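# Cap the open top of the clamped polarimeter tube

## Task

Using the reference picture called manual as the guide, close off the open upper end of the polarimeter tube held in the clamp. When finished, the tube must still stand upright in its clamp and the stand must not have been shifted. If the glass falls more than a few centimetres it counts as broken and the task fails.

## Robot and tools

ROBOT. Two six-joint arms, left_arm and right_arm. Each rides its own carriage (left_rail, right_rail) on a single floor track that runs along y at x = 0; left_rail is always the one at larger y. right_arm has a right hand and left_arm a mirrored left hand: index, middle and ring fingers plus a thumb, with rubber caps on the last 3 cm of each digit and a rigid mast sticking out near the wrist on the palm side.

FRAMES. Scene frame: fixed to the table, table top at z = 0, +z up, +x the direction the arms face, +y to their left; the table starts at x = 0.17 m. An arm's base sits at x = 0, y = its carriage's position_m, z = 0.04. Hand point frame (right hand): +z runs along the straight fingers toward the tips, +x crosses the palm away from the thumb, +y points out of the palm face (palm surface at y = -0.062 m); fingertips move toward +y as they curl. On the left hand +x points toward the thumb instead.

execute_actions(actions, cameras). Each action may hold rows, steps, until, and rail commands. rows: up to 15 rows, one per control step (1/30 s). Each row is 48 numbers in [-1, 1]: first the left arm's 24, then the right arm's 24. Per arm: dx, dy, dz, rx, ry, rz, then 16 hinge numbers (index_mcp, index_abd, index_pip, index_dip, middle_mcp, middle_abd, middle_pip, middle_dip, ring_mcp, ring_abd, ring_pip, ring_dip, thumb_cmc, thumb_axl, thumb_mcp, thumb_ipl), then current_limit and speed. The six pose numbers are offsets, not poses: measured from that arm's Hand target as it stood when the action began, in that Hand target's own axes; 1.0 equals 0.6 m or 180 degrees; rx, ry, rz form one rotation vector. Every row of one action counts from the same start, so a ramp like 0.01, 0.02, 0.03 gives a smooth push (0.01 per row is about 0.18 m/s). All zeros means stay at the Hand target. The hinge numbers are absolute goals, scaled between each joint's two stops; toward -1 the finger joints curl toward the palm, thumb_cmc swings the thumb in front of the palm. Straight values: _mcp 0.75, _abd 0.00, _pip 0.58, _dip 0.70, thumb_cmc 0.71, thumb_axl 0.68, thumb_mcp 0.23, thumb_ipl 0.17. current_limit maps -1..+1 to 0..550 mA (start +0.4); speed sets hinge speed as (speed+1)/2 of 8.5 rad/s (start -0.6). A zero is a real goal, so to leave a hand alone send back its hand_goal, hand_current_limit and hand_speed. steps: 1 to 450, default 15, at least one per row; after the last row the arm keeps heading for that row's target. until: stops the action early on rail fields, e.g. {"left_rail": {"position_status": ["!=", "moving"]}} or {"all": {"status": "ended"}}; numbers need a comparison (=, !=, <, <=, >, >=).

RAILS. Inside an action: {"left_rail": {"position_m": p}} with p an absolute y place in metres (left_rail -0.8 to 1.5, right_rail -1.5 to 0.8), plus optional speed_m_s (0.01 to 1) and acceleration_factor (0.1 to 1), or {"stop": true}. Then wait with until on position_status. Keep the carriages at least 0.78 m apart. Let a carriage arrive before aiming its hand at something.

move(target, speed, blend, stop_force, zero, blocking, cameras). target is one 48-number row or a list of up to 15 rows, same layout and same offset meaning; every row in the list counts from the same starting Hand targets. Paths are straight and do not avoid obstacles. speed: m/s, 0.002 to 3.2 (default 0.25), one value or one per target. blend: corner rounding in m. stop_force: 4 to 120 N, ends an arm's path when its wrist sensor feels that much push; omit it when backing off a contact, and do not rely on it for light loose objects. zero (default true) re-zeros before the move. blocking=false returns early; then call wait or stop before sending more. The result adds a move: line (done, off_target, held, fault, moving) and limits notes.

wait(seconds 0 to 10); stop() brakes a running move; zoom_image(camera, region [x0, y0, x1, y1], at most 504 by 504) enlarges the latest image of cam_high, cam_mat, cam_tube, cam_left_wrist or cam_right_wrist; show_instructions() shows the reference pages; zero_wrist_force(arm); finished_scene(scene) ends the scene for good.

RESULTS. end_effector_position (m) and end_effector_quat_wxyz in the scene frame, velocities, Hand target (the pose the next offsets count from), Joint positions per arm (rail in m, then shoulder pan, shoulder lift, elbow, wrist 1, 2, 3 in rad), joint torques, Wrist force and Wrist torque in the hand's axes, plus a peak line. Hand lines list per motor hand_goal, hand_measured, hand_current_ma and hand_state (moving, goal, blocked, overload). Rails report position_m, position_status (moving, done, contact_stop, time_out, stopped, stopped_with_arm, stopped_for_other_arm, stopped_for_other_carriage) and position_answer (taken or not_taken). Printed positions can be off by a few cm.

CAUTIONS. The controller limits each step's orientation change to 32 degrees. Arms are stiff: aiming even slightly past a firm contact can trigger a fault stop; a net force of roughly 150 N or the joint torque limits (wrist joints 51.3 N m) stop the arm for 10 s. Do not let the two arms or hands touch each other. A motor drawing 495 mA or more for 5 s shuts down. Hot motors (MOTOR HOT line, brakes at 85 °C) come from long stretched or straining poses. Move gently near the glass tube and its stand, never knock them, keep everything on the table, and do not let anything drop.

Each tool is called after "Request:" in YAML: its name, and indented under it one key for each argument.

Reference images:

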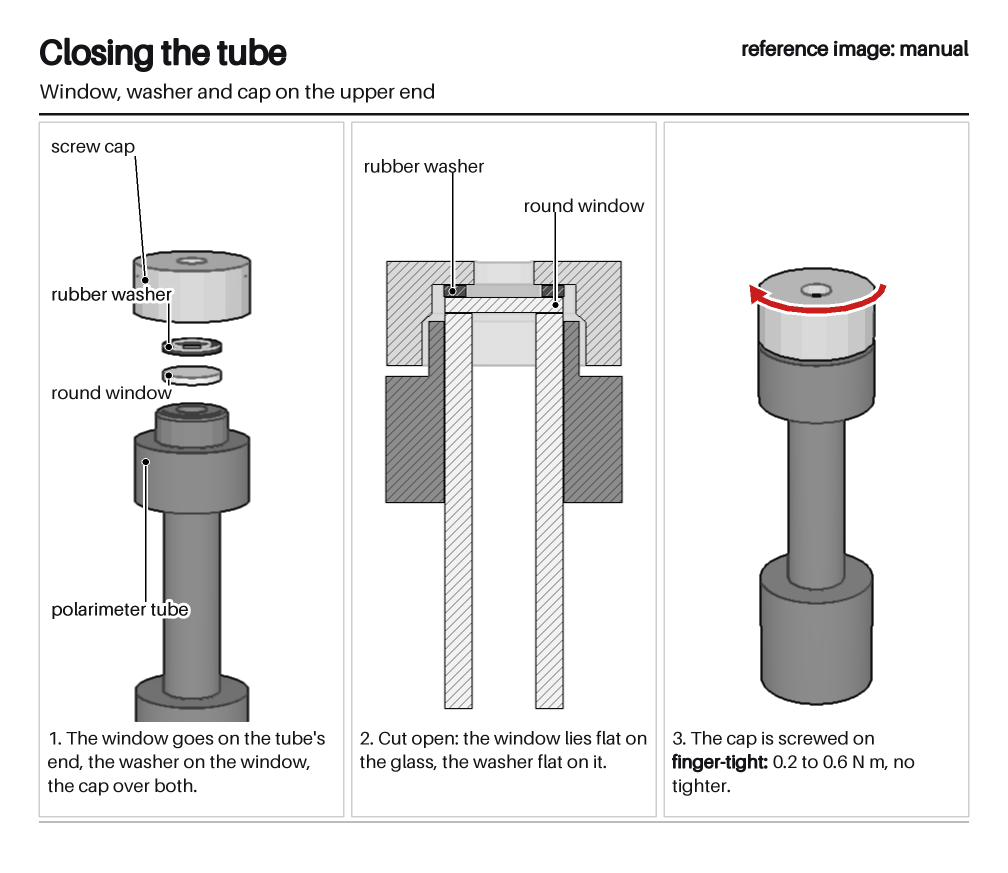

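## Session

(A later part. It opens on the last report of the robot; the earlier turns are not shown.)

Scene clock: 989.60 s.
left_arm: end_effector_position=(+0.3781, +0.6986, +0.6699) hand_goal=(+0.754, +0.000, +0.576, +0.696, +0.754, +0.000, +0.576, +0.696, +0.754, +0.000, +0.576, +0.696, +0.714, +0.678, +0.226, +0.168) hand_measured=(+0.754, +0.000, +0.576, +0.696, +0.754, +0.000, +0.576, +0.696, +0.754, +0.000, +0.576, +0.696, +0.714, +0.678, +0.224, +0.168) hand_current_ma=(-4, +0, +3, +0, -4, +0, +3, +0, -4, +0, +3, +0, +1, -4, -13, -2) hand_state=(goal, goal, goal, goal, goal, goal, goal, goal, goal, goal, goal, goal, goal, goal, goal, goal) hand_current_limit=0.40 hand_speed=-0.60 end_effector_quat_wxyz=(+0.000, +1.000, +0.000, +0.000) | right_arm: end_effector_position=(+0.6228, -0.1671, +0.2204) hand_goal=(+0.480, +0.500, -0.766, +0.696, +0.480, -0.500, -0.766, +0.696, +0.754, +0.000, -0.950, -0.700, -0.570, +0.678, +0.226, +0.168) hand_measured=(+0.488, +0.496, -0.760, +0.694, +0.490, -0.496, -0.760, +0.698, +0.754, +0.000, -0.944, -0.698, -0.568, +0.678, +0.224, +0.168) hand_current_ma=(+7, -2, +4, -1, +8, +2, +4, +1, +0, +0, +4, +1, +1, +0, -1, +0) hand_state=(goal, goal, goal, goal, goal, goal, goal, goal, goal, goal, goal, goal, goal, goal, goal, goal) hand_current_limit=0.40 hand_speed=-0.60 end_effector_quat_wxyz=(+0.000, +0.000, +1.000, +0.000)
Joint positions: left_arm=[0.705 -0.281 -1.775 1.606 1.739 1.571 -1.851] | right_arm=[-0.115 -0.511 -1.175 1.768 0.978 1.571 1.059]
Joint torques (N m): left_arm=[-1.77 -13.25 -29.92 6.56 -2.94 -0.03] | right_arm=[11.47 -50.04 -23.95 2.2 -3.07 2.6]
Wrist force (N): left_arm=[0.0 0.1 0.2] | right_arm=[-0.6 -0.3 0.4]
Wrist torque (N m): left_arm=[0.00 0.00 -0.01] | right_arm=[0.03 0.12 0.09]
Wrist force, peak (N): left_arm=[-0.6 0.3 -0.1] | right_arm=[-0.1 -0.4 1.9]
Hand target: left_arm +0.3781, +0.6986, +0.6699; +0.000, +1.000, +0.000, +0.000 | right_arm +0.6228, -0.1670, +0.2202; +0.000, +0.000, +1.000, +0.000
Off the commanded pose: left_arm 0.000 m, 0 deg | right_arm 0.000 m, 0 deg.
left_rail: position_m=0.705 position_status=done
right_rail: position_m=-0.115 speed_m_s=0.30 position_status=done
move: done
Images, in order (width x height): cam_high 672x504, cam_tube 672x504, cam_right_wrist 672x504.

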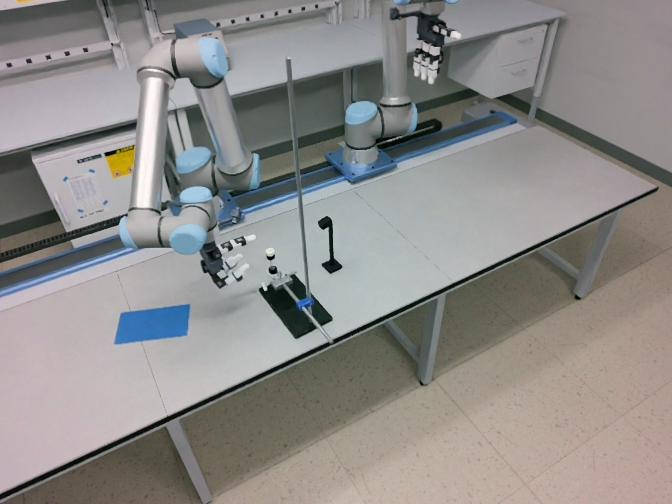

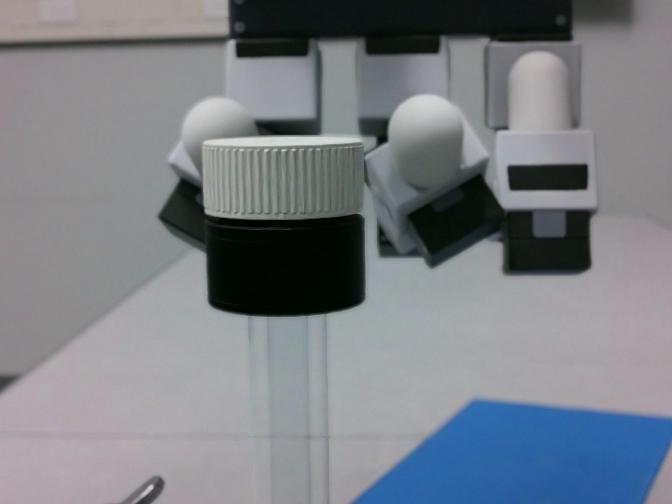

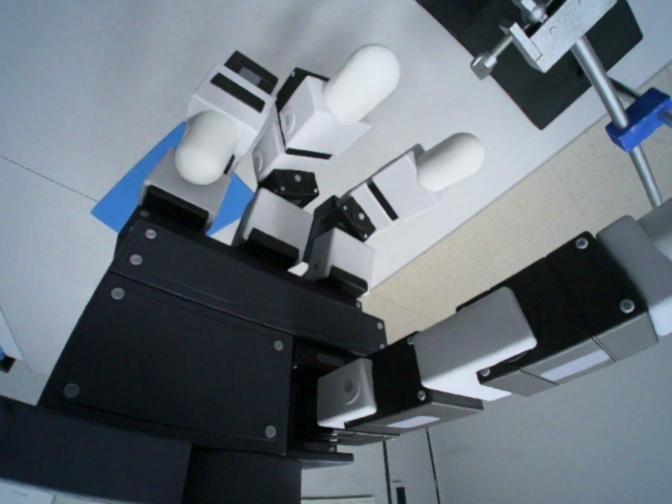

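Request:
move:
  target: [0,0,0,0,0,0,0.754,0,0.576,0.696,0.754,0,0.576,0.696,0.754,0,0.576,0.696,0.714,0.678,0.226,0.168,0.4,-0.6,0,0.165,0,0,0,0,0.479,0.5,-0.766,0.696,0.479,-0.5,-0.766,0.696,0.753,0,-0.95,-0.7,-0.571,0.678,0.226,0.168,0.4,-0.6]
  speed: 0.06
  stop_force: 6

Request:
execute_actions:
  actions:
    - {"rows": [[0,0,0,0,0,0,0.754,0,0.576,0.696,0.754,0,0.576,0.696,0.754,0,0.576,0.696,0.714,0.678,0.226,0.168,0.4,-0.6,0,0,0,0,0,0,0.479,0.2,-0.766,0.696,0.479,-0.2,-0.766,0.696,0.753,0,-0.95,-0.7,-0.571,0.678,0.226,0.168,0.4,-0.9]], "steps": 30}
  cameras: ["cam_tube", "cam_right_wrist"]

Request:
zoom_image:
  camera: "cam_right_wrist"
  region: [270, 10, 500, 180]

Scene clock: 998.10 s.
left_arm: end_effector_position=(+0.3781, +0.6986, +0.6699) hand_goal=(+0.754, +0.000, +0.576, +0.696, +0.754, +0.000, +0.576, +0.696, +0.754, +0.000, +0.576, +0.696, +0.714, +0.678, +0.226, +0.168) hand_measured=(+0.754, +0.000, +0.576, +0.696, +0.754, +0.000, +0.576, +0.696, +0.754, +0.000, +0.576, +0.696, +0.714, +0.678, +0.224, +0.168) hand_current_ma=(-4, +0, +3, +0, -4, +0, +3, +0, -4, +0, +3, +0, +1, -4, -13, -2) hand_state=(goal, goal, goal, goal, goal, goal, goal, goal, goal, goal, goal, goal, goal, goal, goal, goal) hand_current_limit=0.40 hand_speed=-0.60 end_effector_quat_wxyz=(+0.000, +1.000, +0.000, +0.000) | right_arm: end_effector_position=(+0.6228, -0.0680, +0.2201) hand_goal=(+0.480, +0.500, -0.766, +0.696, +0.480, -0.500, -0.766, +0.696, +0.754, +0.000, -0.950, -0.700, -0.570, +0.678, +0.226, +0.168) hand_measured=(+0.488, +0.496, -0.760, +0.694, +0.490, -0.496, -0.760, +0.698, +0.754, +0.000, -0.944, -0.698, -0.568, +0.678, +0.224, +0.168) hand_current_ma=(+7, -2, +4, -1, +8, +2, +4, +1, +0, +0, +4, +1, +1, +0, -1, +0) hand_state=(goal, goal, goal, goal, goal, goal, goal, goal, goal, goal, goal, goal, goal, goal, goal, goal) hand_current_limit=0.40 hand_speed=-0.60 end_effector_quat_wxyz=(+0.000, +0.000, +1.000, +0.000)
Joint positions: left_arm=[0.705 -0.281 -1.775 1.606 1.739 1.571 -1.851] | right_arm=[-0.115 -0.357 -1.196 1.798 0.968 1.571 1.214]
Joint torques (N m): left_arm=[-1.87 -12.23 -30.06 6.41 -2.8 -0.1] | right_arm=[15.16 -77.22 -23.23 1.56 2.83 2.65]
Wrist force (N): left_arm=[-0.1 0.1 -0.4] | right_arm=[-0.3 -0.1 0.1]
Wrist torque (N m): left_arm=[0.04 0.01 -0.02] | right_arm=[0.05 0.04 -0.15]
Wrist force, peak (N): left_arm=[-0.5 0.5 -0.2] | right_arm=[-0.8 0.3 1.0]
Hand target: left_arm +0.3781, +0.6986, +0.6699; +0.000, +1.000, +0.000, +0.000 | right_arm +0.6228, -0.0680, +0.2201; +0.000, +0.000, +1.000, +0.000
Off the commanded pose: left_arm 0.000 m, 0 deg | right_arm 0.000 m, 0 deg.
left_rail: position_m=0.705 position_status=done
right_rail: position_m=-0.115 speed_m_s=0.30 position_status=done
move: done

Scene clock: 999.30 s.
left_arm: end_effector_position=(+0.3781, +0.6986, +0.6699) hand_goal=(+0.754, +0.000, +0.576, +0.696, +0.754, +0.000, +0.576, +0.696, +0.754, +0.000, +0.576, +0.696, +0.714, +0.678, +0.226, +0.168) hand_measured=(+0.754, +0.000, +0.576, +0.696, +0.754, +0.000, +0.576, +0.696, +0.754, +0.000, +0.576, +0.696, +0.714, +0.678, +0.224, +0.168) hand_current_ma=(-4, +0, +3, +0, -4, +0, +3, +0, -4, +0, +3, +0, +1, -4, -13, -2) hand_state=(goal, goal, goal, goal, goal, goal, goal, goal, goal, goal, goal, goal, goal, goal, goal, goal) hand_current_limit=0.40 hand_speed=-0.60 end_effector_quat_wxyz=(+0.000, +1.000, +0.000, +0.000) | right_arm: end_effector_position=(+0.6228, -0.0680, +0.2201) hand_goal=(+0.480, +0.200, -0.766, +0.696, +0.480, -0.200, -0.766, +0.696, +0.754, +0.000, -0.950, -0.700, -0.570, +0.678, +0.226, +0.168) hand_measured=(+0.488, +0.208, -0.760, +0.696, +0.490, -0.206, -0.760, +0.698, +0.754, +0.000, -0.944, -0.698, -0.568, +0.678, +0.224, +0.168) hand_current_ma=(+7, +4, +4, +0, +8, -3, +4, +1, +0, +0, +4, +1, +1, +0, -1, +0) hand_state=(goal, goal, goal, goal, goal, goal, goal, goal, goal, goal, goal, goal, goal, goal, goal, goal) hand_current_limit=0.40 hand_speed=-0.90 end_effector_quat_wxyz=(+0.000, +0.000, +1.000, +0.000)
Joint positions: left_arm=[0.705 -0.281 -1.775 1.606 1.739 1.571 -1.851] | right_arm=[-0.115 -0.357 -1.196 1.798 0.968 1.571 1.214]
Joint torques (N m): left_arm=[-2.07 -11.83 -29.99 6.44 -2.92 -0.07] | right_arm=[16.49 -76.93 -23.96 1.83 3.05 2.31]
Wrist force (N): left_arm=[-0.2 -0.3 0.0] | right_arm=[-0.6 0.2 0.6]
Wrist torque (N m): left_arm=[-0.04 0.02 -0.01] | right_arm=[0.07 0.02 -0.13]
Wrist force, peak (N): left_arm=[-0.3 0.4 -0.2] | right_arm=[-0.9 0.1 0.5]
Hand target: left_arm +0.3781, +0.6986, +0.6699; +0.000, +1.000, +0.000, +0.000 | right_arm +0.6228, -0.0680, +0.2201; +0.000, +0.000, +1.000, +0.000
Off the commanded pose: left_arm 0.000 m, 0 deg | right_arm 0.000 m, 0 deg.
left_rail: position_m=0.705 position_status=done
right_rail: position_m=-0.115 speed_m_s=0.30 position_status=done
Images, in order (width x height): cam_tube 672x504, cam_right_wrist 672x504.

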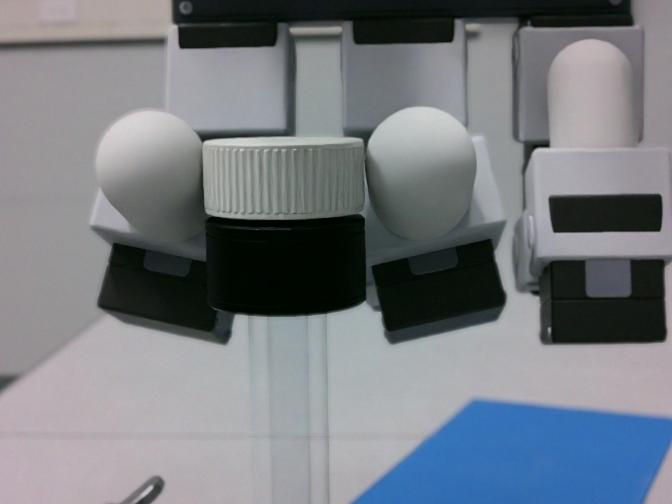

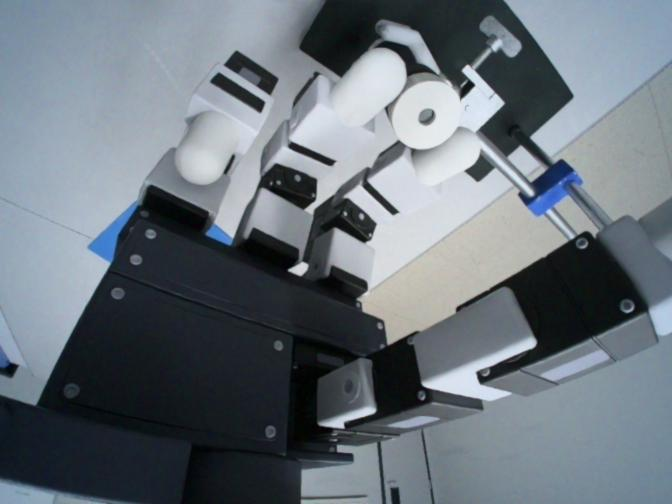

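Scaled by 2.191 from the camera's 672x504 image, which has a finer 960x720 frame.

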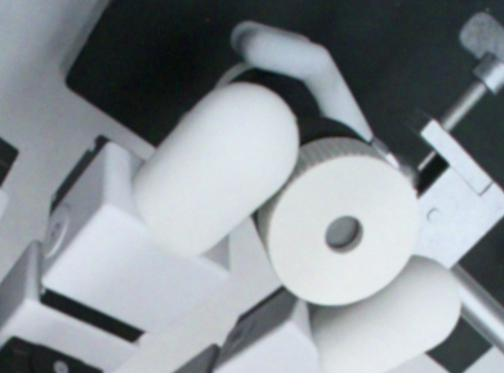

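Request:
execute_actions:
  actions:
    - {"rows": [[0,0,0,0,0,0,0.754,0,0.576,0.696,0.754,0,0.576,0.696,0.754,0,0.576,0.696,0.714,0.678,0.226,0.168,0.4,-0.6,0,0,0,0,0,0,0.479,0.13,-0.766,0.696,0.479,-0.13,-0.766,0.696,0.753,0,-0.95,-0.7,-0.571,0.678,0.226,0.168,0.4,-0.93]], "steps": 35}

Request:
execute_actions:
  actions:
    - {"rows": [[0,0,0,0,0,0,0.754,0,0.576,0.696,0.754,0,0.576,0.696,0.754,0,0.576,0.696,0.714,0.678,0.226,0.168,0.4,-0.6,0,0,0,0,0,0,0.479,0.06,-0.766,0.696,0.479,-0.06,-0.766,0.696,0.753,0,-0.95,-0.7,-0.571,0.678,0.226,0.168,0.4,-0.93]], "steps": 35}
  cameras: ["cam_tube"]

Scene clock: 1005.17 s.
left_arm: end_effector_position=(+0.3781, +0.6986, +0.6699) hand_goal=(+0.754, +0.000, +0.576, +0.696, +0.754, +0.000, +0.576, +0.696, +0.754, +0.000, +0.576, +0.696, +0.714, +0.678, +0.226, +0.168) hand_measured=(+0.754, +0.000, +0.576, +0.696, +0.754, +0.000, +0.576, +0.696, +0.754, +0.000, +0.576, +0.696, +0.714, +0.678, +0.224, +0.168) hand_current_ma=(-4, +0, +3, +0, -4, +0, +3, +0, -4, +0, +3, +0, +1, -4, -13, -2) hand_state=(goal, goal, goal, goal, goal, goal, goal, goal, goal, goal, goal, goal, goal, goal, goal, goal) hand_current_limit=0.40 hand_speed=-0.60 end_effector_quat_wxyz=(+0.000, +1.000, +0.000, +0.000) | right_arm: end_effector_position=(+0.6228, -0.0680, +0.2201) hand_goal=(+0.480, +0.130, -0.766, +0.696, +0.480, -0.130, -0.766, +0.696, +0.754, +0.000, -0.950, -0.700, -0.570, +0.678, +0.226, +0.168) hand_measured=(+0.488, +0.160, -0.756, +0.698, +0.490, -0.160, -0.756, +0.700, +0.754, +0.000, -0.944, -0.698, -0.568, +0.678, +0.224, +0.168) hand_current_ma=(+7, +33, +7, +1, +8, -33, +9, +2, +0, +0, +4, +1, +1, +0, -1, +0) hand_state=(goal, blocked, goal, goal, goal, blocked, goal, goal, goal, goal, goal, goal, goal, goal, goal, goal) hand_current_limit=0.40 hand_speed=-0.93 end_effector_quat_wxyz=(+0.000, +0.000, +1.000, +0.000)
Joint positions: left_arm=[0.705 -0.281 -1.775 1.606 1.739 1.571 -1.851] | right_arm=[-0.115 -0.357 -1.196 1.798 0.968 1.571 1.214]
Joint torques (N m): left_arm=[-2.16 -11.35 -29.52 6.48 -2.71 0.04] | right_arm=[14.69 -75.73 -23.79 4.88 3.12 1.67]
Wrist force (N): left_arm=[-0.1 0.1 -0.2] | right_arm=[-0.8 -0.4 0.0]
Wrist torque (N m): left_arm=[0.02 0.01 -0.02] | right_arm=[0.08 0.04 -0.14]
Wrist force, peak (N): left_arm=[-0.5 0.4 -0.3] | right_arm=[-0.9 -0.8 -0.2]
Hand target: left_arm +0.3781, +0.6986, +0.6699; +0.000, +1.000, +0.000, +0.000 | right_arm +0.6228, -0.0680, +0.2201; +0.000, +0.000, +1.000, +0.000
Off the commanded pose: left_arm 0.000 m, 0 deg | right_arm 0.000 m, 0 deg.
left_rail: position_m=0.705 position_status=done
right_rail: position_m=-0.115 speed_m_s=0.30 position_status=done

Scene clock: 1006.53 s.
left_arm: end_effector_position=(+0.3781, +0.6986, +0.6699) hand_goal=(+0.754, +0.000, +0.576, +0.696, +0.754, +0.000, +0.576, +0.696, +0.754, +0.000, +0.576, +0.696, +0.714, +0.678, +0.226, +0.168) hand_measured=(+0.754, +0.000, +0.576, +0.696, +0.754, +0.000, +0.576, +0.696, +0.754, +0.000, +0.576, +0.696, +0.714, +0.678, +0.224, +0.168) hand_current_ma=(-4, +0, +3, +0, -4, +0, +3, +0, -4, +0, +3, +0, +1, -4, -13, -2) hand_state=(goal, goal, goal, goal, goal, goal, goal, goal, goal, goal, goal, goal, goal, goal, goal, goal) hand_current_limit=0.40 hand_speed=-0.60 end_effector_quat_wxyz=(+0.000, +1.000, +0.000, +0.000) | right_arm: end_effector_position=(+0.6228, -0.0680, +0.2201) hand_goal=(+0.480, +0.060, -0.766, +0.696, +0.480, -0.060, -0.766, +0.696, +0.754, +0.000, -0.950, -0.700, -0.570, +0.678, +0.226, +0.168) hand_measured=(+0.488, +0.118, -0.754, +0.700, +0.490, -0.118, -0.752, +0.700, +0.754, +0.000, -0.944, -0.698, -0.568, +0.678, +0.224, +0.168) hand_current_ma=(+6, +92, +11, +2, +8, -95, +13, +3, +0, +0, +4, +1, +1, +0, -1, +0) hand_state=(goal, blocked, goal, goal, goal, blocked, goal, goal, goal, goal, goal, goal, goal, goal, goal, goal) hand_current_limit=0.40 hand_speed=-0.93 end_effector_quat_wxyz=(+0.000, +0.000, +1.000, +0.000)
Joint positions: left_arm=[0.705 -0.281 -1.775 1.606 1.739 1.571 -1.851] | right_arm=[-0.115 -0.357 -1.196 1.798 0.968 1.571 1.214]
Joint torques (N m): left_arm=[-1.51 -11.33 -30.06 6.71 -2.96 0.02] | right_arm=[14.95 -77.5 -23.66 5.78 2.72 1.54]
Wrist force (N): left_arm=[-0.2 0.3 -0.1] | right_arm=[-1.0 -1.4 -0.4]
Wrist torque (N m): left_arm=[0.05 0.02 -0.03] | right_arm=[0.03 0.06 -0.16]
Wrist force, peak (N): left_arm=[-0.1 0.4 -0.6] | right_arm=[-1.0 -1.4 -0.4]
Hand target: left_arm +0.3781, +0.6986, +0.6699; +0.000, +1.000, +0.000, +0.000 | right_arm +0.6228, -0.0680, +0.2201; +0.000, +0.000, +1.000, +0.000
Off the commanded pose: left_arm 0.000 m, 0 deg | right_arm 0.000 m, 0 deg.
left_rail: position_m=0.705 position_status=done
right_rail: position_m=-0.115 speed_m_s=0.30 position_status=done
Images, in order (width x height): cam_tube 672x504.

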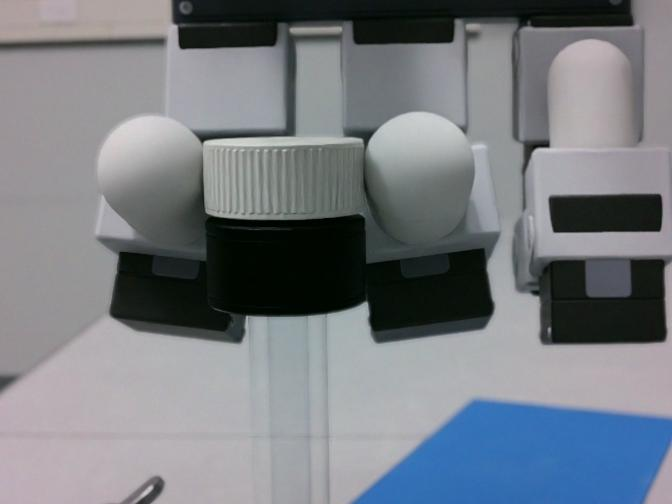

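Request:
execute_actions:
  actions:
    - {"rows": [[0,0,0,0,0,0,0.754,0,0.576,0.696,0.754,0,0.576,0.696,0.754,0,0.576,0.696,0.714,0.678,0.226,0.168,0.4,-0.6,0,0,0,0,0,0,0.479,-0.04,-0.766,0.696,0.479,0.04,-0.766,0.696,0.753,0,-0.95,-0.7,-0.571,0.678,0.226,0.168,0.75,-0.95]], "steps": 30}

Request:
execute_actions:
  actions:
    - {"rows": [[0,0,0,0,0,0,0.754,0,0.576,0.696,0.754,0,0.576,0.696,0.754,0,0.576,0.696,0.714,0.678,0.226,0.168,0.4,-0.6,0,0,0,0,0,0,0.479,-0.12,-0.766,0.696,0.479,0.12,-0.766,0.696,0.753,0,-0.95,-0.7,-0.571,0.678,0.226,0.168,0.75,-0.95]], "steps": 30}
  cameras: ["cam_tube"]

Request:
zoom_image:
  camera: "cam_tube"
  region: [225, 130, 325, 205]

Scene clock: 1012.27 s.
left_arm: end_effector_position=(+0.3781, +0.6986, +0.6699) hand_goal=(+0.754, +0.000, +0.576, +0.696, +0.754, +0.000, +0.576, +0.696, +0.754, +0.000, +0.576, +0.696, +0.714, +0.678, +0.226, +0.168) hand_measured=(+0.754, +0.000, +0.576, +0.696, +0.754, +0.000, +0.576, +0.696, +0.754, +0.000, +0.576, +0.696, +0.714, +0.678, +0.224, +0.168) hand_current_ma=(-4, +0, +3, +0, -4, +0, +3, +0, -4, +0, +3, +0, +1, -4, -13, -2) hand_state=(goal, goal, goal, goal, goal, goal, goal, goal, goal, goal, goal, goal, goal, goal, goal, goal) hand_current_limit=0.40 hand_speed=-0.60 end_effector_quat_wxyz=(+0.000, +1.000, +0.000, +0.000) | right_arm: end_effector_position=(+0.6228, -0.0680, +0.2201) hand_goal=(+0.480, -0.040, -0.766, +0.696, +0.480, +0.040, -0.766, +0.696, +0.754, +0.000, -0.950, -0.700, -0.570, +0.678, +0.226, +0.168) hand_measured=(+0.488, +0.066, -0.750, +0.702, +0.490, -0.068, -0.748, +0.702, +0.754, +0.000, -0.944, -0.698, -0.568, +0.678, +0.224, +0.168) hand_current_ma=(+6, +230, +16, +4, +8, -240, +18, +4, +0, +0, +4, +1, +1, +0, -1, +0) hand_state=(goal, blocked, goal, goal, goal, blocked, goal, goal, goal, goal, goal, goal, goal, goal, goal, goal) hand_current_limit=0.75 hand_speed=-0.95 end_effector_quat_wxyz=(+0.000, +0.000, +1.000, +0.000)
Joint positions: left_arm=[0.705 -0.281 -1.775 1.606 1.739 1.571 -1.851] | right_arm=[-0.115 -0.357 -1.196 1.798 0.968 1.571 1.214]
Joint torques (N m): left_arm=[-2 -13.08 -29.75 6.55 -3.03 -0.08] | right_arm=[14.58 -76.05 -24.05 5.86 2.01 0.46]
Wrist force (N): left_arm=[-0.5 0.1 -0.1] | right_arm=[-0.9 -1.3 0.5]
Wrist torque (N m): left_arm=[0.02 0.07 -0.06] | right_arm=[0.04 0.01 -0.14]
Wrist force, peak (N): left_arm=[-0.4 0.5 0.0] | right_arm=[-1.3 -1.1 0.5]
Hand target: left_arm +0.3781, +0.6986, +0.6699; +0.000, +1.000, +0.000, +0.000 | right_arm +0.6228, -0.0680, +0.2201; +0.000, +0.000, +1.000, +0.000
Off the commanded pose: left_arm 0.000 m, 0 deg | right_arm 0.000 m, 0 deg.
left_rail: position_m=0.705 position_status=done
right_rail: position_m=-0.115 speed_m_s=0.30 position_status=done

Scene clock: 1013.47 s.
left_arm: end_effector_position=(+0.3781, +0.6986, +0.6699) hand_goal=(+0.754, +0.000, +0.576, +0.696, +0.754, +0.000, +0.576, +0.696, +0.754, +0.000, +0.576, +0.696, +0.714, +0.678, +0.226, +0.168) hand_measured=(+0.754, +0.000, +0.576, +0.696, +0.754, +0.000, +0.576, +0.696, +0.754, +0.000, +0.576, +0.696, +0.714, +0.678, +0.224, +0.168) hand_current_ma=(-4, +0, +3, +0, -4, +0, +3, +0, -4, +0, +3, +0, +1, -4, -13, -2) hand_state=(goal, goal, goal, goal, goal, goal, goal, goal, goal, goal, goal, goal, goal, goal, goal, goal) hand_current_limit=0.40 hand_speed=-0.60 end_effector_quat_wxyz=(+0.000, +1.000, +0.000, +0.000) | right_arm: end_effector_position=(+0.6228, -0.0680, +0.2201) hand_goal=(+0.480, -0.120, -0.766, +0.696, +0.480, +0.120, -0.766, +0.696, +0.754, +0.000, -0.950, -0.700, -0.570, +0.678, +0.226, +0.168) hand_measured=(+0.490, +0.026, -0.748, +0.702, +0.490, -0.032, -0.748, +0.702, +0.754, +0.000, -0.944, -0.698, -0.568, +0.678, +0.224, +0.168) hand_current_ma=(+7, +381, +19, +4, +10, -400, +20, +5, +0, +0, +4, +1, +1, +0, -1, +0) hand_state=(goal, blocked, goal, goal, goal, blocked, goal, goal, goal, goal, goal, goal, goal, goal, goal, goal) hand_current_limit=0.75 hand_speed=-0.95 end_effector_quat_wxyz=(+0.000, +0.000, +1.000, +0.000)
Joint positions: left_arm=[0.705 -0.281 -1.775 1.606 1.739 1.571 -1.851] | right_arm=[-0.115 -0.357 -1.196 1.798 0.968 1.571 1.214]
Joint torques (N m): left_arm=[-1.84 -13.19 -30 6.66 -2.96 0.13] | right_arm=[13.54 -76.47 -24.09 5.6 1.7 0.37]
Wrist force (N): left_arm=[-0.2 0.5 0.2] | right_arm=[-1.1 -0.4 1.6]
Wrist torque (N m): left_arm=[0.04 0.02 -0.03] | right_arm=[0.05 0.02 -0.13]
Wrist force, peak (N): left_arm=[-0.2 0.5 0.2] | right_arm=[-1.3 -0.4 1.5]
Hand target: left_arm +0.3781, +0.6986, +0.6699; +0.000, +1.000, +0.000, +0.000 | right_arm +0.6228, -0.0680, +0.2201; +0.000, +0.000, +1.000, +0.000
Off the commanded pose: left_arm 0.000 m, 0 deg | right_arm 0.000 m, 0 deg.
left_rail: position_m=0.705 position_status=done
right_rail: position_m=-0.115 speed_m_s=0.30 position_status=done
Images, in order (width x height): cam_tube 672x504.

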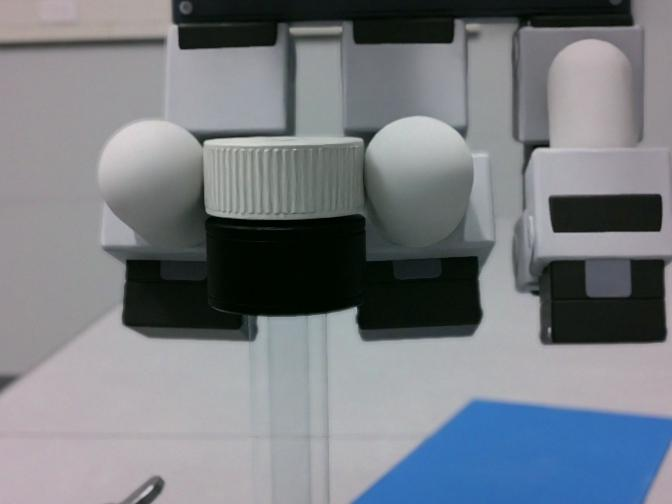

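Scaled by 5.040 from the camera's 672x504 image, which has a finer 960x720 frame.

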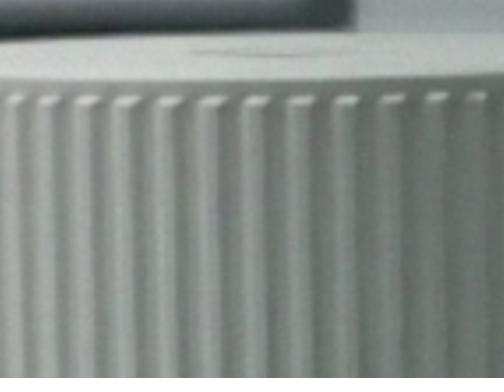

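Request:
move:
  target: [0,0,0,0,0,0,0.754,0,0.576,0.696,0.754,0,0.576,0.696,0.754,0,0.576,0.696,0.714,0.678,0.226,0.168,0.4,-0.6,0.0017,0.00007,0,0,0,0.02778,0.506,-0.12,-0.795,0.696,0.455,0.12,-0.74,0.696,0.753,0,-0.95,-0.7,-0.571,0.678,0.226,0.168,0.75,-0.95]
  speed: 0.03
  cameras: ["cam_tube"]

Request:
zoom_image:
  camera: "cam_tube"
  region: [225, 130, 325, 205]

Request:
move:
  target: [0,0,0,0,0,0,0.754,0,0.576,0.696,0.754,0,0.576,0.696,0.754,0,0.576,0.696,0.714,0.678,0.226,0.168,0.4,-0.6,0.0017,0.00007,0,0,0,0.02778,0.533,-0.12,-0.824,0.696,0.43,0.12,-0.712,0.696,0.753,0,-0.95,-0.7,-0.571,0.678,0.226,0.168,0.75,-0.95]
  speed: 0.03
  cameras: ["cam_tube"]

Request:
zoom_image:
  camera: "cam_tube"
  region: [225, 130, 325, 205]

Scene clock: 1023.00 s.
left_arm: end_effector_position=(+0.3781, +0.6986, +0.6699) hand_goal=(+0.754, +0.000, +0.576, +0.696, +0.754, +0.000, +0.576, +0.696, +0.754, +0.000, +0.576, +0.696, +0.714, +0.678, +0.226, +0.168) hand_measured=(+0.754, +0.000, +0.576, +0.696, +0.754, +0.000, +0.576, +0.696, +0.754, +0.000, +0.576, +0.696, +0.714, +0.678, +0.224, +0.168) hand_current_ma=(-4, +0, +3, +0, -4, +0, +3, +0, -4, +0, +3, +0, +1, -4, -13, -2) hand_state=(goal, goal, goal, goal, goal, goal, goal, goal, goal, goal, goal, goal, goal, goal, goal, goal) hand_current_limit=0.40 hand_speed=-0.60 end_effector_quat_wxyz=(+0.000, +1.000, +0.000, +0.000) | right_arm: end_effector_position=(+0.6218, -0.0680, +0.2201) hand_goal=(+0.506, -0.120, -0.794, +0.696, +0.456, +0.120, -0.740, +0.696, +0.754, +0.000, -0.950, -0.700, -0.570, +0.678, +0.226, +0.168) hand_measured=(+0.488, +0.026, -0.750, +0.710, +0.494, -0.026, -0.746, +0.692, +0.754, +0.000, -0.944, -0.698, -0.568, +0.678, +0.224, +0.168) hand_current_ma=(-20, +380, +77, +15, +64, -377, -3, -1, +0, +0, +4, +1, +1, +0, -1, +0) hand_state=(goal, blocked, blocked, goal, blocked, blocked, goal, goal, goal, goal, goal, goal, goal, goal, goal, goal) hand_current_limit=0.75 hand_speed=-0.95 end_effector_quat_wxyz=(+0.000, +0.043, +0.999, +0.000)
Joint positions: left_arm=[0.705 -0.281 -1.775 1.606 1.739 1.571 -1.851] | right_arm=[-0.115 -0.358 -1.208 1.816 0.962 1.571 1.299]
Joint torques (N m): left_arm=[-1.64 -11.54 -29.61 6.55 -2.88 0.07] | right_arm=[-16.15 -75.55 -23.33 1.6 -2.16 2.76]
Wrist force (N): left_arm=[-0.4 0.1 0.0] | right_arm=[-0.6 -0.5 0.5]
Wrist torque (N m): left_arm=[0.02 0.05 -0.05] | right_arm=[0.17 0.03 -0.25]
Wrist force, peak (N): left_arm=[-0.2 0.4 -0.5] | right_arm=[-1.5 -0.8 1.5]
Hand target: left_arm +0.3781, +0.6986, +0.6699; +0.000, +1.000, +0.000, +0.000 | right_arm +0.6218, -0.0680, +0.2201; +0.000, +0.044, +0.999, +0.000
Off the commanded pose: left_arm 0.000 m, 0 deg | right_arm 0.000 m, 0 deg.
left_rail: position_m=0.705 position_status=done
right_rail: position_m=-0.115 speed_m_s=0.30 position_status=done
move: done
Images, in order (width x height): cam_tube 672x504.

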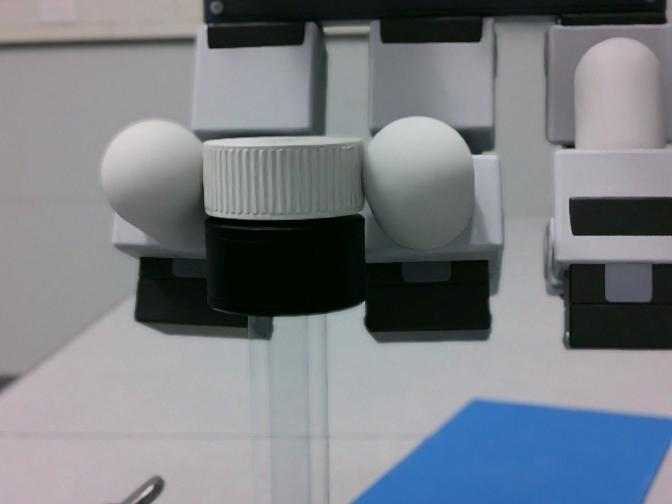

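Scaled by 5.040 from the camera's 672x504 image, which has a finer 960x720 frame.

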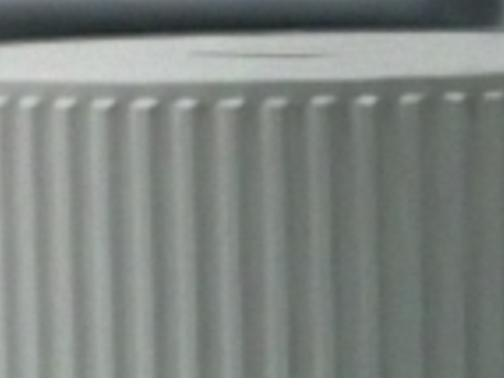

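Scene clock: 1024.87 s.
left_arm: end_effector_position=(+0.3781, +0.6986, +0.6699) hand_goal=(+0.754, +0.000, +0.576, +0.696, +0.754, +0.000, +0.576, +0.696, +0.754, +0.000, +0.576, +0.696, +0.714, +0.678, +0.226, +0.168) hand_measured=(+0.754, +0.000, +0.576, +0.696, +0.754, +0.000, +0.576, +0.696, +0.754, +0.000, +0.576, +0.696, +0.714, +0.678, +0.224, +0.168) hand_current_ma=(-4, +0, +3, +0, -4, +0, +3, +0, -4, +0, +3, +0, +1, -4, -13, -2) hand_state=(goal, goal, goal, goal, goal, goal, goal, goal, goal, goal, goal, goal, goal, goal, goal, goal) hand_current_limit=0.40 hand_speed=-0.60 end_effector_quat_wxyz=(+0.000, +1.000, +0.000, +0.000) | right_arm: end_effector_position=(+0.6208, -0.0679, +0.2202) hand_goal=(+0.534, -0.120, -0.824, +0.696, +0.430, +0.120, -0.712, +0.696, +0.754, +0.000, -0.950, -0.700, -0.570, +0.678, +0.226, +0.168) hand_measured=(+0.490, +0.026, -0.750, +0.714, +0.494, -0.024, -0.742, +0.688, +0.754, +0.000, -0.944, -0.698, -0.568, +0.678, +0.224, +0.168) hand_current_ma=(-82, +380, +163, +19, +143, -373, -42, -5, +0, +0, +4, +1, +1, +0, -1, +0) hand_state=(blocked, blocked, blocked, goal, blocked, blocked, blocked, goal, goal, goal, goal, goal, goal, goal, goal, goal) hand_current_limit=0.75 hand_speed=-0.95 end_effector_quat_wxyz=(+0.000, +0.087, +0.996, +0.000)
Joint positions: left_arm=[0.705 -0.281 -1.775 1.606 1.739 1.571 -1.851] | right_arm=[-0.115 -0.358 -1.22 1.834 0.957 1.571 1.387]
Joint torques (N m): left_arm=[-1.81 -12.75 -29.3 6.55 -3.12 0.03] | right_arm=[14.94 -74.66 -22.08 1.44 -1.59 2.03]
Wrist force (N): left_arm=[-0.2 0.1 0.2] | right_arm=[0.1 -0.3 -0.2]
Wrist torque (N m): left_arm=[-0.01 0.03 -0.03] | right_arm=[0.11 0.02 -0.25]
Wrist force, peak (N): left_arm=[-0.6 0.3 -0.2] | right_arm=[-0.6 -0.6 1.0]
Hand target: left_arm +0.3781, +0.6986, +0.6699; +0.000, +1.000, +0.000, +0.000 | right_arm +0.6208, -0.0679, +0.2201; +0.000, +0.087, +0.996, +0.000
Off the commanded pose: left_arm 0.000 m, 0 deg | right_arm 0.000 m, 0 deg.
left_rail: position_m=0.705 position_status=done
right_rail: position_m=-0.115 speed_m_s=0.30 position_status=done
move: done
Images, in order (width x height): cam_tube 672x504.

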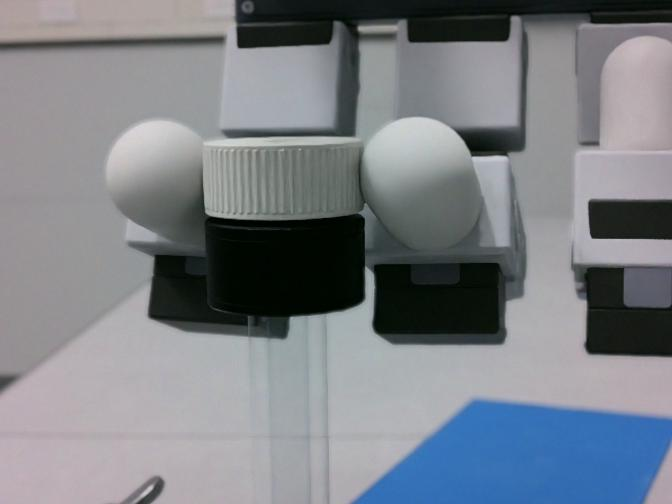

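Scaled by 5.040 from the camera's 672x504 image, which has a finer 960x720 frame.

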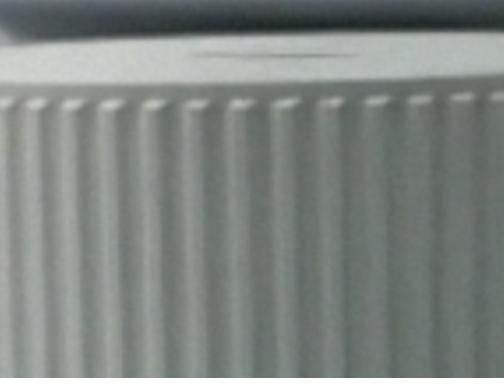

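Request:
move:
  target: [0,0,0,0,0,0,0.754,0,0.576,0.696,0.754,0,0.576,0.696,0.754,0,0.576,0.696,0.714,0.678,0.226,0.168,0.4,-0.6,0.0017,0.00007,0.00005,0,0,0.02778,0.55,-0.12,-0.84,0.696,0.412,0.12,-0.695,0.696,0.753,0,-0.95,-0.7,-0.571,0.678,0.226,0.168,0.75,-0.95]
  speed: 0.03
  cameras: ["cam_tube"]

Request:
zoom_image:
  camera: "cam_tube"
  region: [225, 130, 325, 205]

Request:
move:
  target: [0,0,0,0,0,0,0.754,0,0.576,0.696,0.754,0,0.576,0.696,0.754,0,0.576,0.696,0.714,0.678,0.226,0.168,0.4,-0.6,0.0017,0.00007,0.00005,0,0,0.02778,0.56,-0.12,-0.85,0.696,0.4,0.12,-0.685,0.696,0.753,0,-0.95,-0.7,-0.571,0.678,0.226,0.168,0.75,-0.95]
  speed: 0.03
  cameras: ["cam_tube"]

Request:
zoom_image:
  camera: "cam_tube"
  region: [225, 130, 325, 205]

Scene clock: 1033.70 s.
left_arm: end_effector_position=(+0.3781, +0.6986, +0.6699) hand_goal=(+0.754, +0.000, +0.576, +0.696, +0.754, +0.000, +0.576, +0.696, +0.754, +0.000, +0.576, +0.696, +0.714, +0.678, +0.226, +0.168) hand_measured=(+0.754, +0.000, +0.576, +0.696, +0.754, +0.000, +0.576, +0.696, +0.754, +0.000, +0.576, +0.696, +0.714, +0.678, +0.224, +0.168) hand_current_ma=(-4, +0, +3, +0, -4, +0, +3, +0, -4, +0, +3, +0, +1, -4, -13, -2) hand_state=(goal, goal, goal, goal, goal, goal, goal, goal, goal, goal, goal, goal, goal, goal, goal, goal) hand_current_limit=0.40 hand_speed=-0.60 end_effector_quat_wxyz=(+0.000, +1.000, +0.000, +0.000) | right_arm: end_effector_position=(+0.6198, -0.0676, +0.2201) hand_goal=(+0.550, -0.120, -0.840, +0.696, +0.412, +0.120, -0.694, +0.696, +0.754, +0.000, -0.950, -0.700, -0.570, +0.678, +0.226, +0.168) hand_measured=(+0.496, +0.026, -0.760, +0.716, +0.494, -0.020, -0.740, +0.682, +0.754, +0.000, -0.944, -0.698, -0.568, +0.678, +0.224, +0.168) hand_current_ma=(-114, +380, +187, +22, +209, -359, -78, -12, +0, +0, +4, +1, +1, +0, -1, +0) hand_state=(blocked, blocked, blocked, goal, blocked, blocked, blocked, goal, goal, goal, goal, goal, goal, goal, goal, goal) hand_current_limit=0.75 hand_speed=-0.95 end_effector_quat_wxyz=(+0.000, +0.130, +0.991, +0.000)
Joint positions: left_arm=[0.705 -0.281 -1.775 1.606 1.739 1.571 -1.851] | right_arm=[-0.115 -0.357 -1.231 1.851 0.951 1.571 1.475]
Joint torques (N m): left_arm=[-1.73 -12.14 -29.95 6.56 -2.94 -0.05] | right_arm=[16.59 -72.81 -23.85 1.34 -0.81 3.04]
Wrist force (N): left_arm=[-0.1 -0.2 -0.1] | right_arm=[-0.5 -2.3 1.1]
Wrist torque (N m): left_arm=[-0.01 0.01 -0.02] | right_arm=[0.13 0.11 -0.28]
Wrist force, peak (N): left_arm=[-0.5 0.3 -0.2] | right_arm=[-0.3 -2.0 1.7]
Hand target: left_arm +0.3781, +0.6986, +0.6699; +0.000, +1.000, +0.000, +0.000 | right_arm +0.6198, -0.0676, +0.2201; +0.000, +0.131, +0.991, +0.000
Off the commanded pose: left_arm 0.000 m, 0 deg | right_arm 0.000 m, 0 deg.
left_rail: position_m=0.705 position_status=done
right_rail: position_m=-0.115 speed_m_s=0.30 position_status=done
move: done
Images, in order (width x height): cam_tube 672x504.

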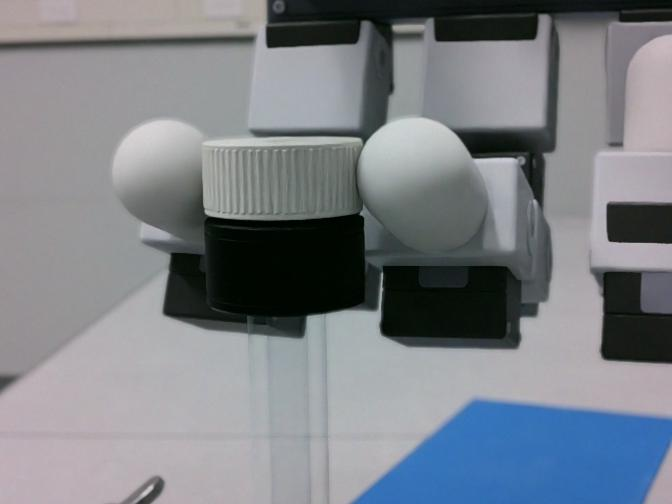

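Scaled by 5.040 from the camera's 672x504 image, which has a finer 960x720 frame.

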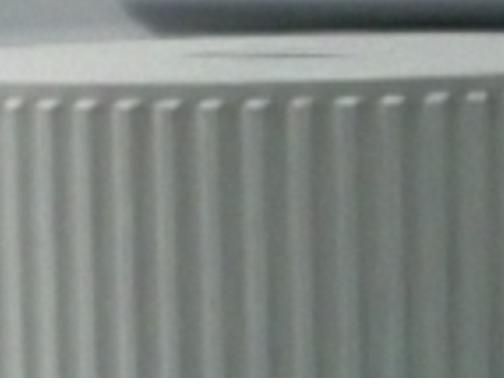

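Scene clock: 1035.60 s.
left_arm: end_effector_position=(+0.3781, +0.6986, +0.6699) hand_goal=(+0.754, +0.000, +0.576, +0.696, +0.754, +0.000, +0.576, +0.696, +0.754, +0.000, +0.576, +0.696, +0.714, +0.678, +0.226, +0.168) hand_measured=(+0.754, +0.000, +0.576, +0.696, +0.754, +0.000, +0.576, +0.696, +0.754, +0.000, +0.576, +0.696, +0.714, +0.678, +0.224, +0.168) hand_current_ma=(-4, +0, +3, +0, -4, +0, +3, +0, -4, +0, +3, +0, +1, -4, -13, -2) hand_state=(goal, goal, goal, goal, goal, goal, goal, goal, goal, goal, goal, goal, goal, goal, goal, goal) hand_current_limit=0.40 hand_speed=-0.60 end_effector_quat_wxyz=(+0.000, +1.000, +0.000, +0.000) | right_arm: end_effector_position=(+0.6188, -0.0673, +0.2201) hand_goal=(+0.560, -0.120, -0.850, +0.696, +0.400, +0.120, -0.684, +0.696, +0.754, +0.000, -0.950, -0.700, -0.570, +0.678, +0.226, +0.168) hand_measured=(+0.508, +0.016, -0.776, +0.716, +0.494, -0.020, -0.738, +0.680, +0.754, +0.000, -0.944, -0.698, -0.568, +0.678, +0.224, +0.168) hand_current_ma=(-108, +342, +168, +22, +258, -357, -105, -16, +0, +0, +4, +1, +1, +0, -1, +0) hand_state=(blocked, blocked, blocked, goal, blocked, blocked, blocked, goal, goal, goal, goal, goal, goal, goal, goal, goal) hand_current_limit=0.75 hand_speed=-0.95 end_effector_quat_wxyz=(+0.000, +0.173, +0.985, +0.000)
Joint positions: left_arm=[0.705 -0.281 -1.775 1.606 1.739 1.571 -1.851] | right_arm=[-0.115 -0.354 -1.242 1.866 0.947 1.571 1.565]
Joint torques (N m): left_arm=[-1.88 -11.96 -29.87 6.57 -2.98 0.07] | right_arm=[17.34 -72.05 -23.9 1.57 -2.21 2.24]
Wrist force (N): left_arm=[-0.1 0.1 0.2] | right_arm=[-0.6 -3.2 1.3]
Wrist torque (N m): left_arm=[-0.01 0.02 -0.02] | right_arm=[0.12 0.12 -0.31]
Wrist force, peak (N): left_arm=[-0.6 0.1 -0.2] | right_arm=[-0.3 -4.3 1.3]
Hand target: left_arm +0.3781, +0.6986, +0.6699; +0.000, +1.000, +0.000, +0.000 | right_arm +0.6188, -0.0673, +0.2201; +0.000, +0.174, +0.985, +0.000
Off the commanded pose: left_arm 0.000 m, 0 deg | right_arm 0.000 m, 0 deg.
left_rail: position_m=0.705 position_status=done
right_rail: position_m=-0.115 speed_m_s=0.30 position_status=done
move: done
Images, in order (width x height): cam_tube 672x504.

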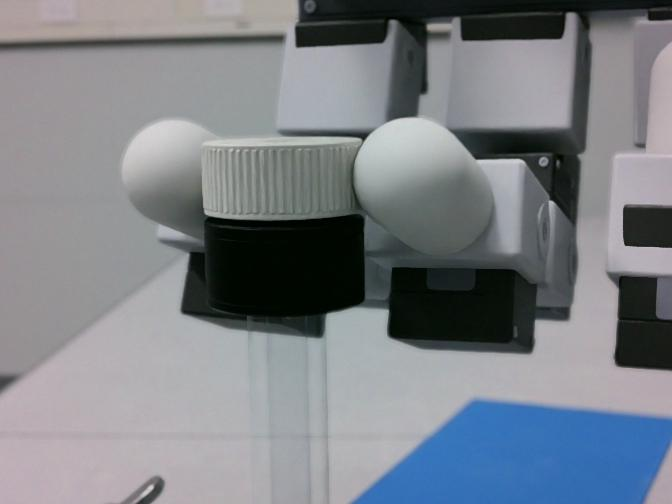

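Scaled by 5.040 from the camera's 672x504 image, which has a finer 960x720 frame.

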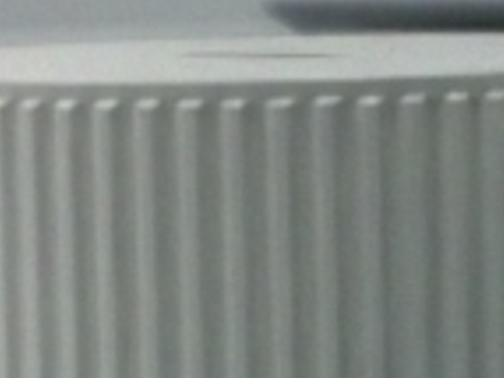

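Request:
execute_actions:
  actions:
    - {"rows": [[0,0,0,0,0,0,0.754,0,0.576,0.696,0.754,0,0.576,0.696,0.754,0,0.576,0.696,0.714,0.678,0.226,0.168,0.4,-0.6,0,0,0,0,0,0,0.508,0.14,-0.776,0.71,0.494,-0.14,-0.738,0.69,0.753,0,-0.95,-0.7,-0.571,0.678,0.226,0.168,0.4,-0.93],[0,0,0,0,0,0,0.754,0,0.576,0.696,0.754,0,0.576,0.696,0.754,0,0.576,0.696,0.714,0.678,0.226,0.168,0.4,-0.6,0,0,0,0,0,0,0.508,0.24,-0.776,0.71,0.494,-0.24,-0.738,0.69,0.753,0,-0.95,-0.7,-0.571,0.678,0.226,0.168,0.4,-0.9]], "steps": 50}
  cameras: ["cam_tube"]

Request:
zoom_image:
  camera: "cam_tube"
  region: [190, 100, 390, 250]

Request:
zoom_image:
  camera: "cam_tube"
  region: [225, 130, 325, 205]

Scene clock: 1047.30 s.
left_arm: end_effector_position=(+0.3781, +0.6986, +0.6699) hand_goal=(+0.754, +0.000, +0.576, +0.696, +0.754, +0.000, +0.576, +0.696, +0.754, +0.000, +0.576, +0.696, +0.714, +0.678, +0.226, +0.168) hand_measured=(+0.754, +0.000, +0.576, +0.696, +0.754, +0.000, +0.576, +0.696, +0.754, +0.000, +0.576, +0.696, +0.714, +0.678, +0.224, +0.168) hand_current_ma=(-4, +0, +3, +0, -4, +0, +3, +0, -4, +0, +3, +0, +1, -4, -13, -2) hand_state=(goal, goal, goal, goal, goal, goal, goal, goal, goal, goal, goal, goal, goal, goal, goal, goal) hand_current_limit=0.40 hand_speed=-0.60 end_effector_quat_wxyz=(+0.000, +1.000, +0.000, +0.000) | right_arm: end_effector_position=(+0.6188, -0.0673, +0.2201) hand_goal=(+0.508, +0.240, -0.776, +0.710, +0.494, -0.240, -0.738, +0.690, +0.754, +0.000, -0.950, -0.700, -0.570, +0.678, +0.226, +0.168) hand_measured=(+0.508, +0.236, -0.776, +0.710, +0.496, -0.236, -0.738, +0.688, +0.754, +0.000, -0.944, -0.698, -0.568, +0.678, +0.224, +0.168) hand_current_ma=(+0, -1, +0, +0, +0, +2, +0, -1, +0, +0, +4, +1, +1, +0, -1, +0) hand_state=(goal, goal, goal, goal, goal, goal, goal, goal, goal, goal, goal, goal, goal, goal, goal, goal) hand_current_limit=0.40 hand_speed=-0.90 end_effector_quat_wxyz=(+0.000, +0.174, +0.985, +0.000)
Joint positions: left_arm=[0.705 -0.281 -1.775 1.606 1.739 1.571 -1.851] | right_arm=[-0.115 -0.354 -1.242 1.867 0.947 1.571 1.566]
Joint torques (N m): left_arm=[-1.38 -11.83 -29.46 6.47 -2.99 -0.09] | right_arm=[9.91 -65.38 -23.76 2.85 2.06 1.22]
Wrist force (N): left_arm=[-0.3 0.3 0.1] | right_arm=[-0.4 0.4 1.2]
Wrist torque (N m): left_arm=[0.03 0.04 -0.04] | right_arm=[0.09 0.09 0.00]
Wrist force, peak (N): left_arm=[-0.6 0.2 -0.2] | right_arm=[-0.3 -4.7 -1.6]
Hand target: left_arm +0.3781, +0.6986, +0.6699; +0.000, +1.000, +0.000, +0.000 | right_arm +0.6188, -0.0673, +0.2201; +0.000, +0.174, +0.985, +0.000
Off the commanded pose: left_arm 0.000 m, 0 deg | right_arm 0.000 m, 0 deg.
left_rail: position_m=0.705 position_status=done
right_rail: position_m=-0.115 speed_m_s=0.30 position_status=done
Images, in order (width x height): cam_tube 672x504.

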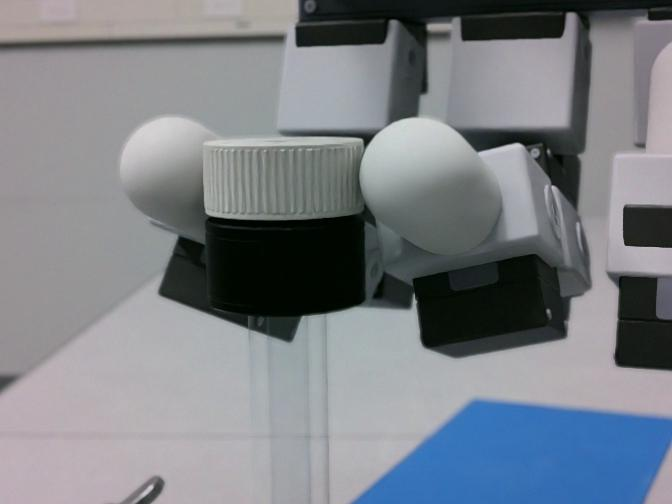

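Scaled by 2.520 from the camera's 672x504 image, which has a finer 960x720 frame.

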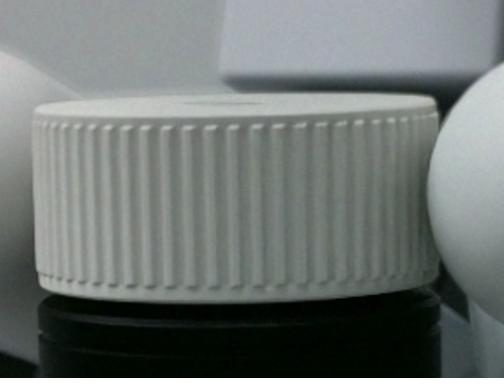

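Scaled by 5.040 from the camera's 672x504 image, which has a finer 960x720 frame.

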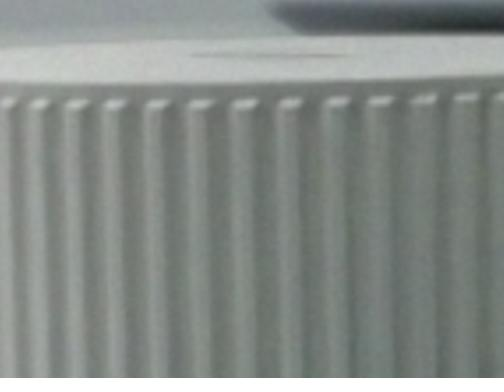

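Request:
wait:
  seconds: 0.3

Scene clock: 1057.73 s.
left_arm: end_effector_position=(+0.3781, +0.6986, +0.6699) hand_goal=(+0.754, +0.000, +0.576, +0.696, +0.754, +0.000, +0.576, +0.696, +0.754, +0.000, +0.576, +0.696, +0.714, +0.678, +0.226, +0.168) hand_measured=(+0.754, +0.000, +0.576, +0.696, +0.754, +0.000, +0.576, +0.696, +0.754, +0.000, +0.576, +0.696, +0.714, +0.678, +0.224, +0.168) hand_current_ma=(-4, +0, +3, +0, -4, +0, +3, +0, -4, +0, +3, +0, +1, -4, -13, -2) hand_state=(goal, goal, goal, goal, goal, goal, goal, goal, goal, goal, goal, goal, goal, goal, goal, goal) hand_current_limit=0.40 hand_speed=-0.60 end_effector_quat_wxyz=(+0.000, +1.000, +0.000, +0.000) | right_arm: end_effector_position=(+0.6188, -0.0673, +0.2201) hand_goal=(+0.508, +0.240, -0.776, +0.710, +0.494, -0.240, -0.738, +0.690, +0.754, +0.000, -0.950, -0.700, -0.570, +0.678, +0.226, +0.168) hand_measured=(+0.508, +0.236, -0.776, +0.710, +0.496, -0.236, -0.738, +0.688, +0.754, +0.000, -0.944, -0.698, -0.568, +0.678, +0.224, +0.168) hand_current_ma=(+0, -1, +0, +0, +0, +2, +0, -1, +0, +0, +4, +1, +1, +0, -1, +0) hand_state=(goal, goal, goal, goal, goal, goal, goal, goal, goal, goal, goal, goal, goal, goal, goal, goal) hand_current_limit=0.40 hand_speed=-0.90 end_effector_quat_wxyz=(+0.000, +0.174, +0.985, +0.000)
Joint positions: left_arm=[0.705 -0.281 -1.775 1.606 1.739 1.571 -1.851] | right_arm=[-0.115 -0.354 -1.242 1.867 0.947 1.571 1.566]
Joint torques (N m): left_arm=[-1.1 -12.48 -30.24 6.66 -2.95 -0.02] | right_arm=[-8.48 -56.35 -24.23 5.04 2.12 -1.34]
Wrist force (N): left_arm=[-0.1 0.3 -0.3] | right_arm=[-0.5 0.1 1.1]
Wrist torque (N m): left_arm=[0.06 0.01 -0.03] | right_arm=[0.06 0.10 -0.02]
Wrist force, peak (N): left_arm=[-0.7 0.2 0.2] | right_arm=[-0.6 0.3 1.4]
Hand target: left_arm +0.3781, +0.6986, +0.6699; +0.000, +1.000, +0.000, +0.000 | right_arm +0.6188, -0.0673, +0.2201; +0.000, +0.174, +0.985, +0.000
Off the commanded pose: left_arm 0.000 m, 0 deg | right_arm 0.000 m, 0 deg.
left_rail: position_m=0.705 position_status=done
right_rail: position_m=-0.115 speed_m_s=0.30 position_status=done
wait: 0.30 s; at rest from the start


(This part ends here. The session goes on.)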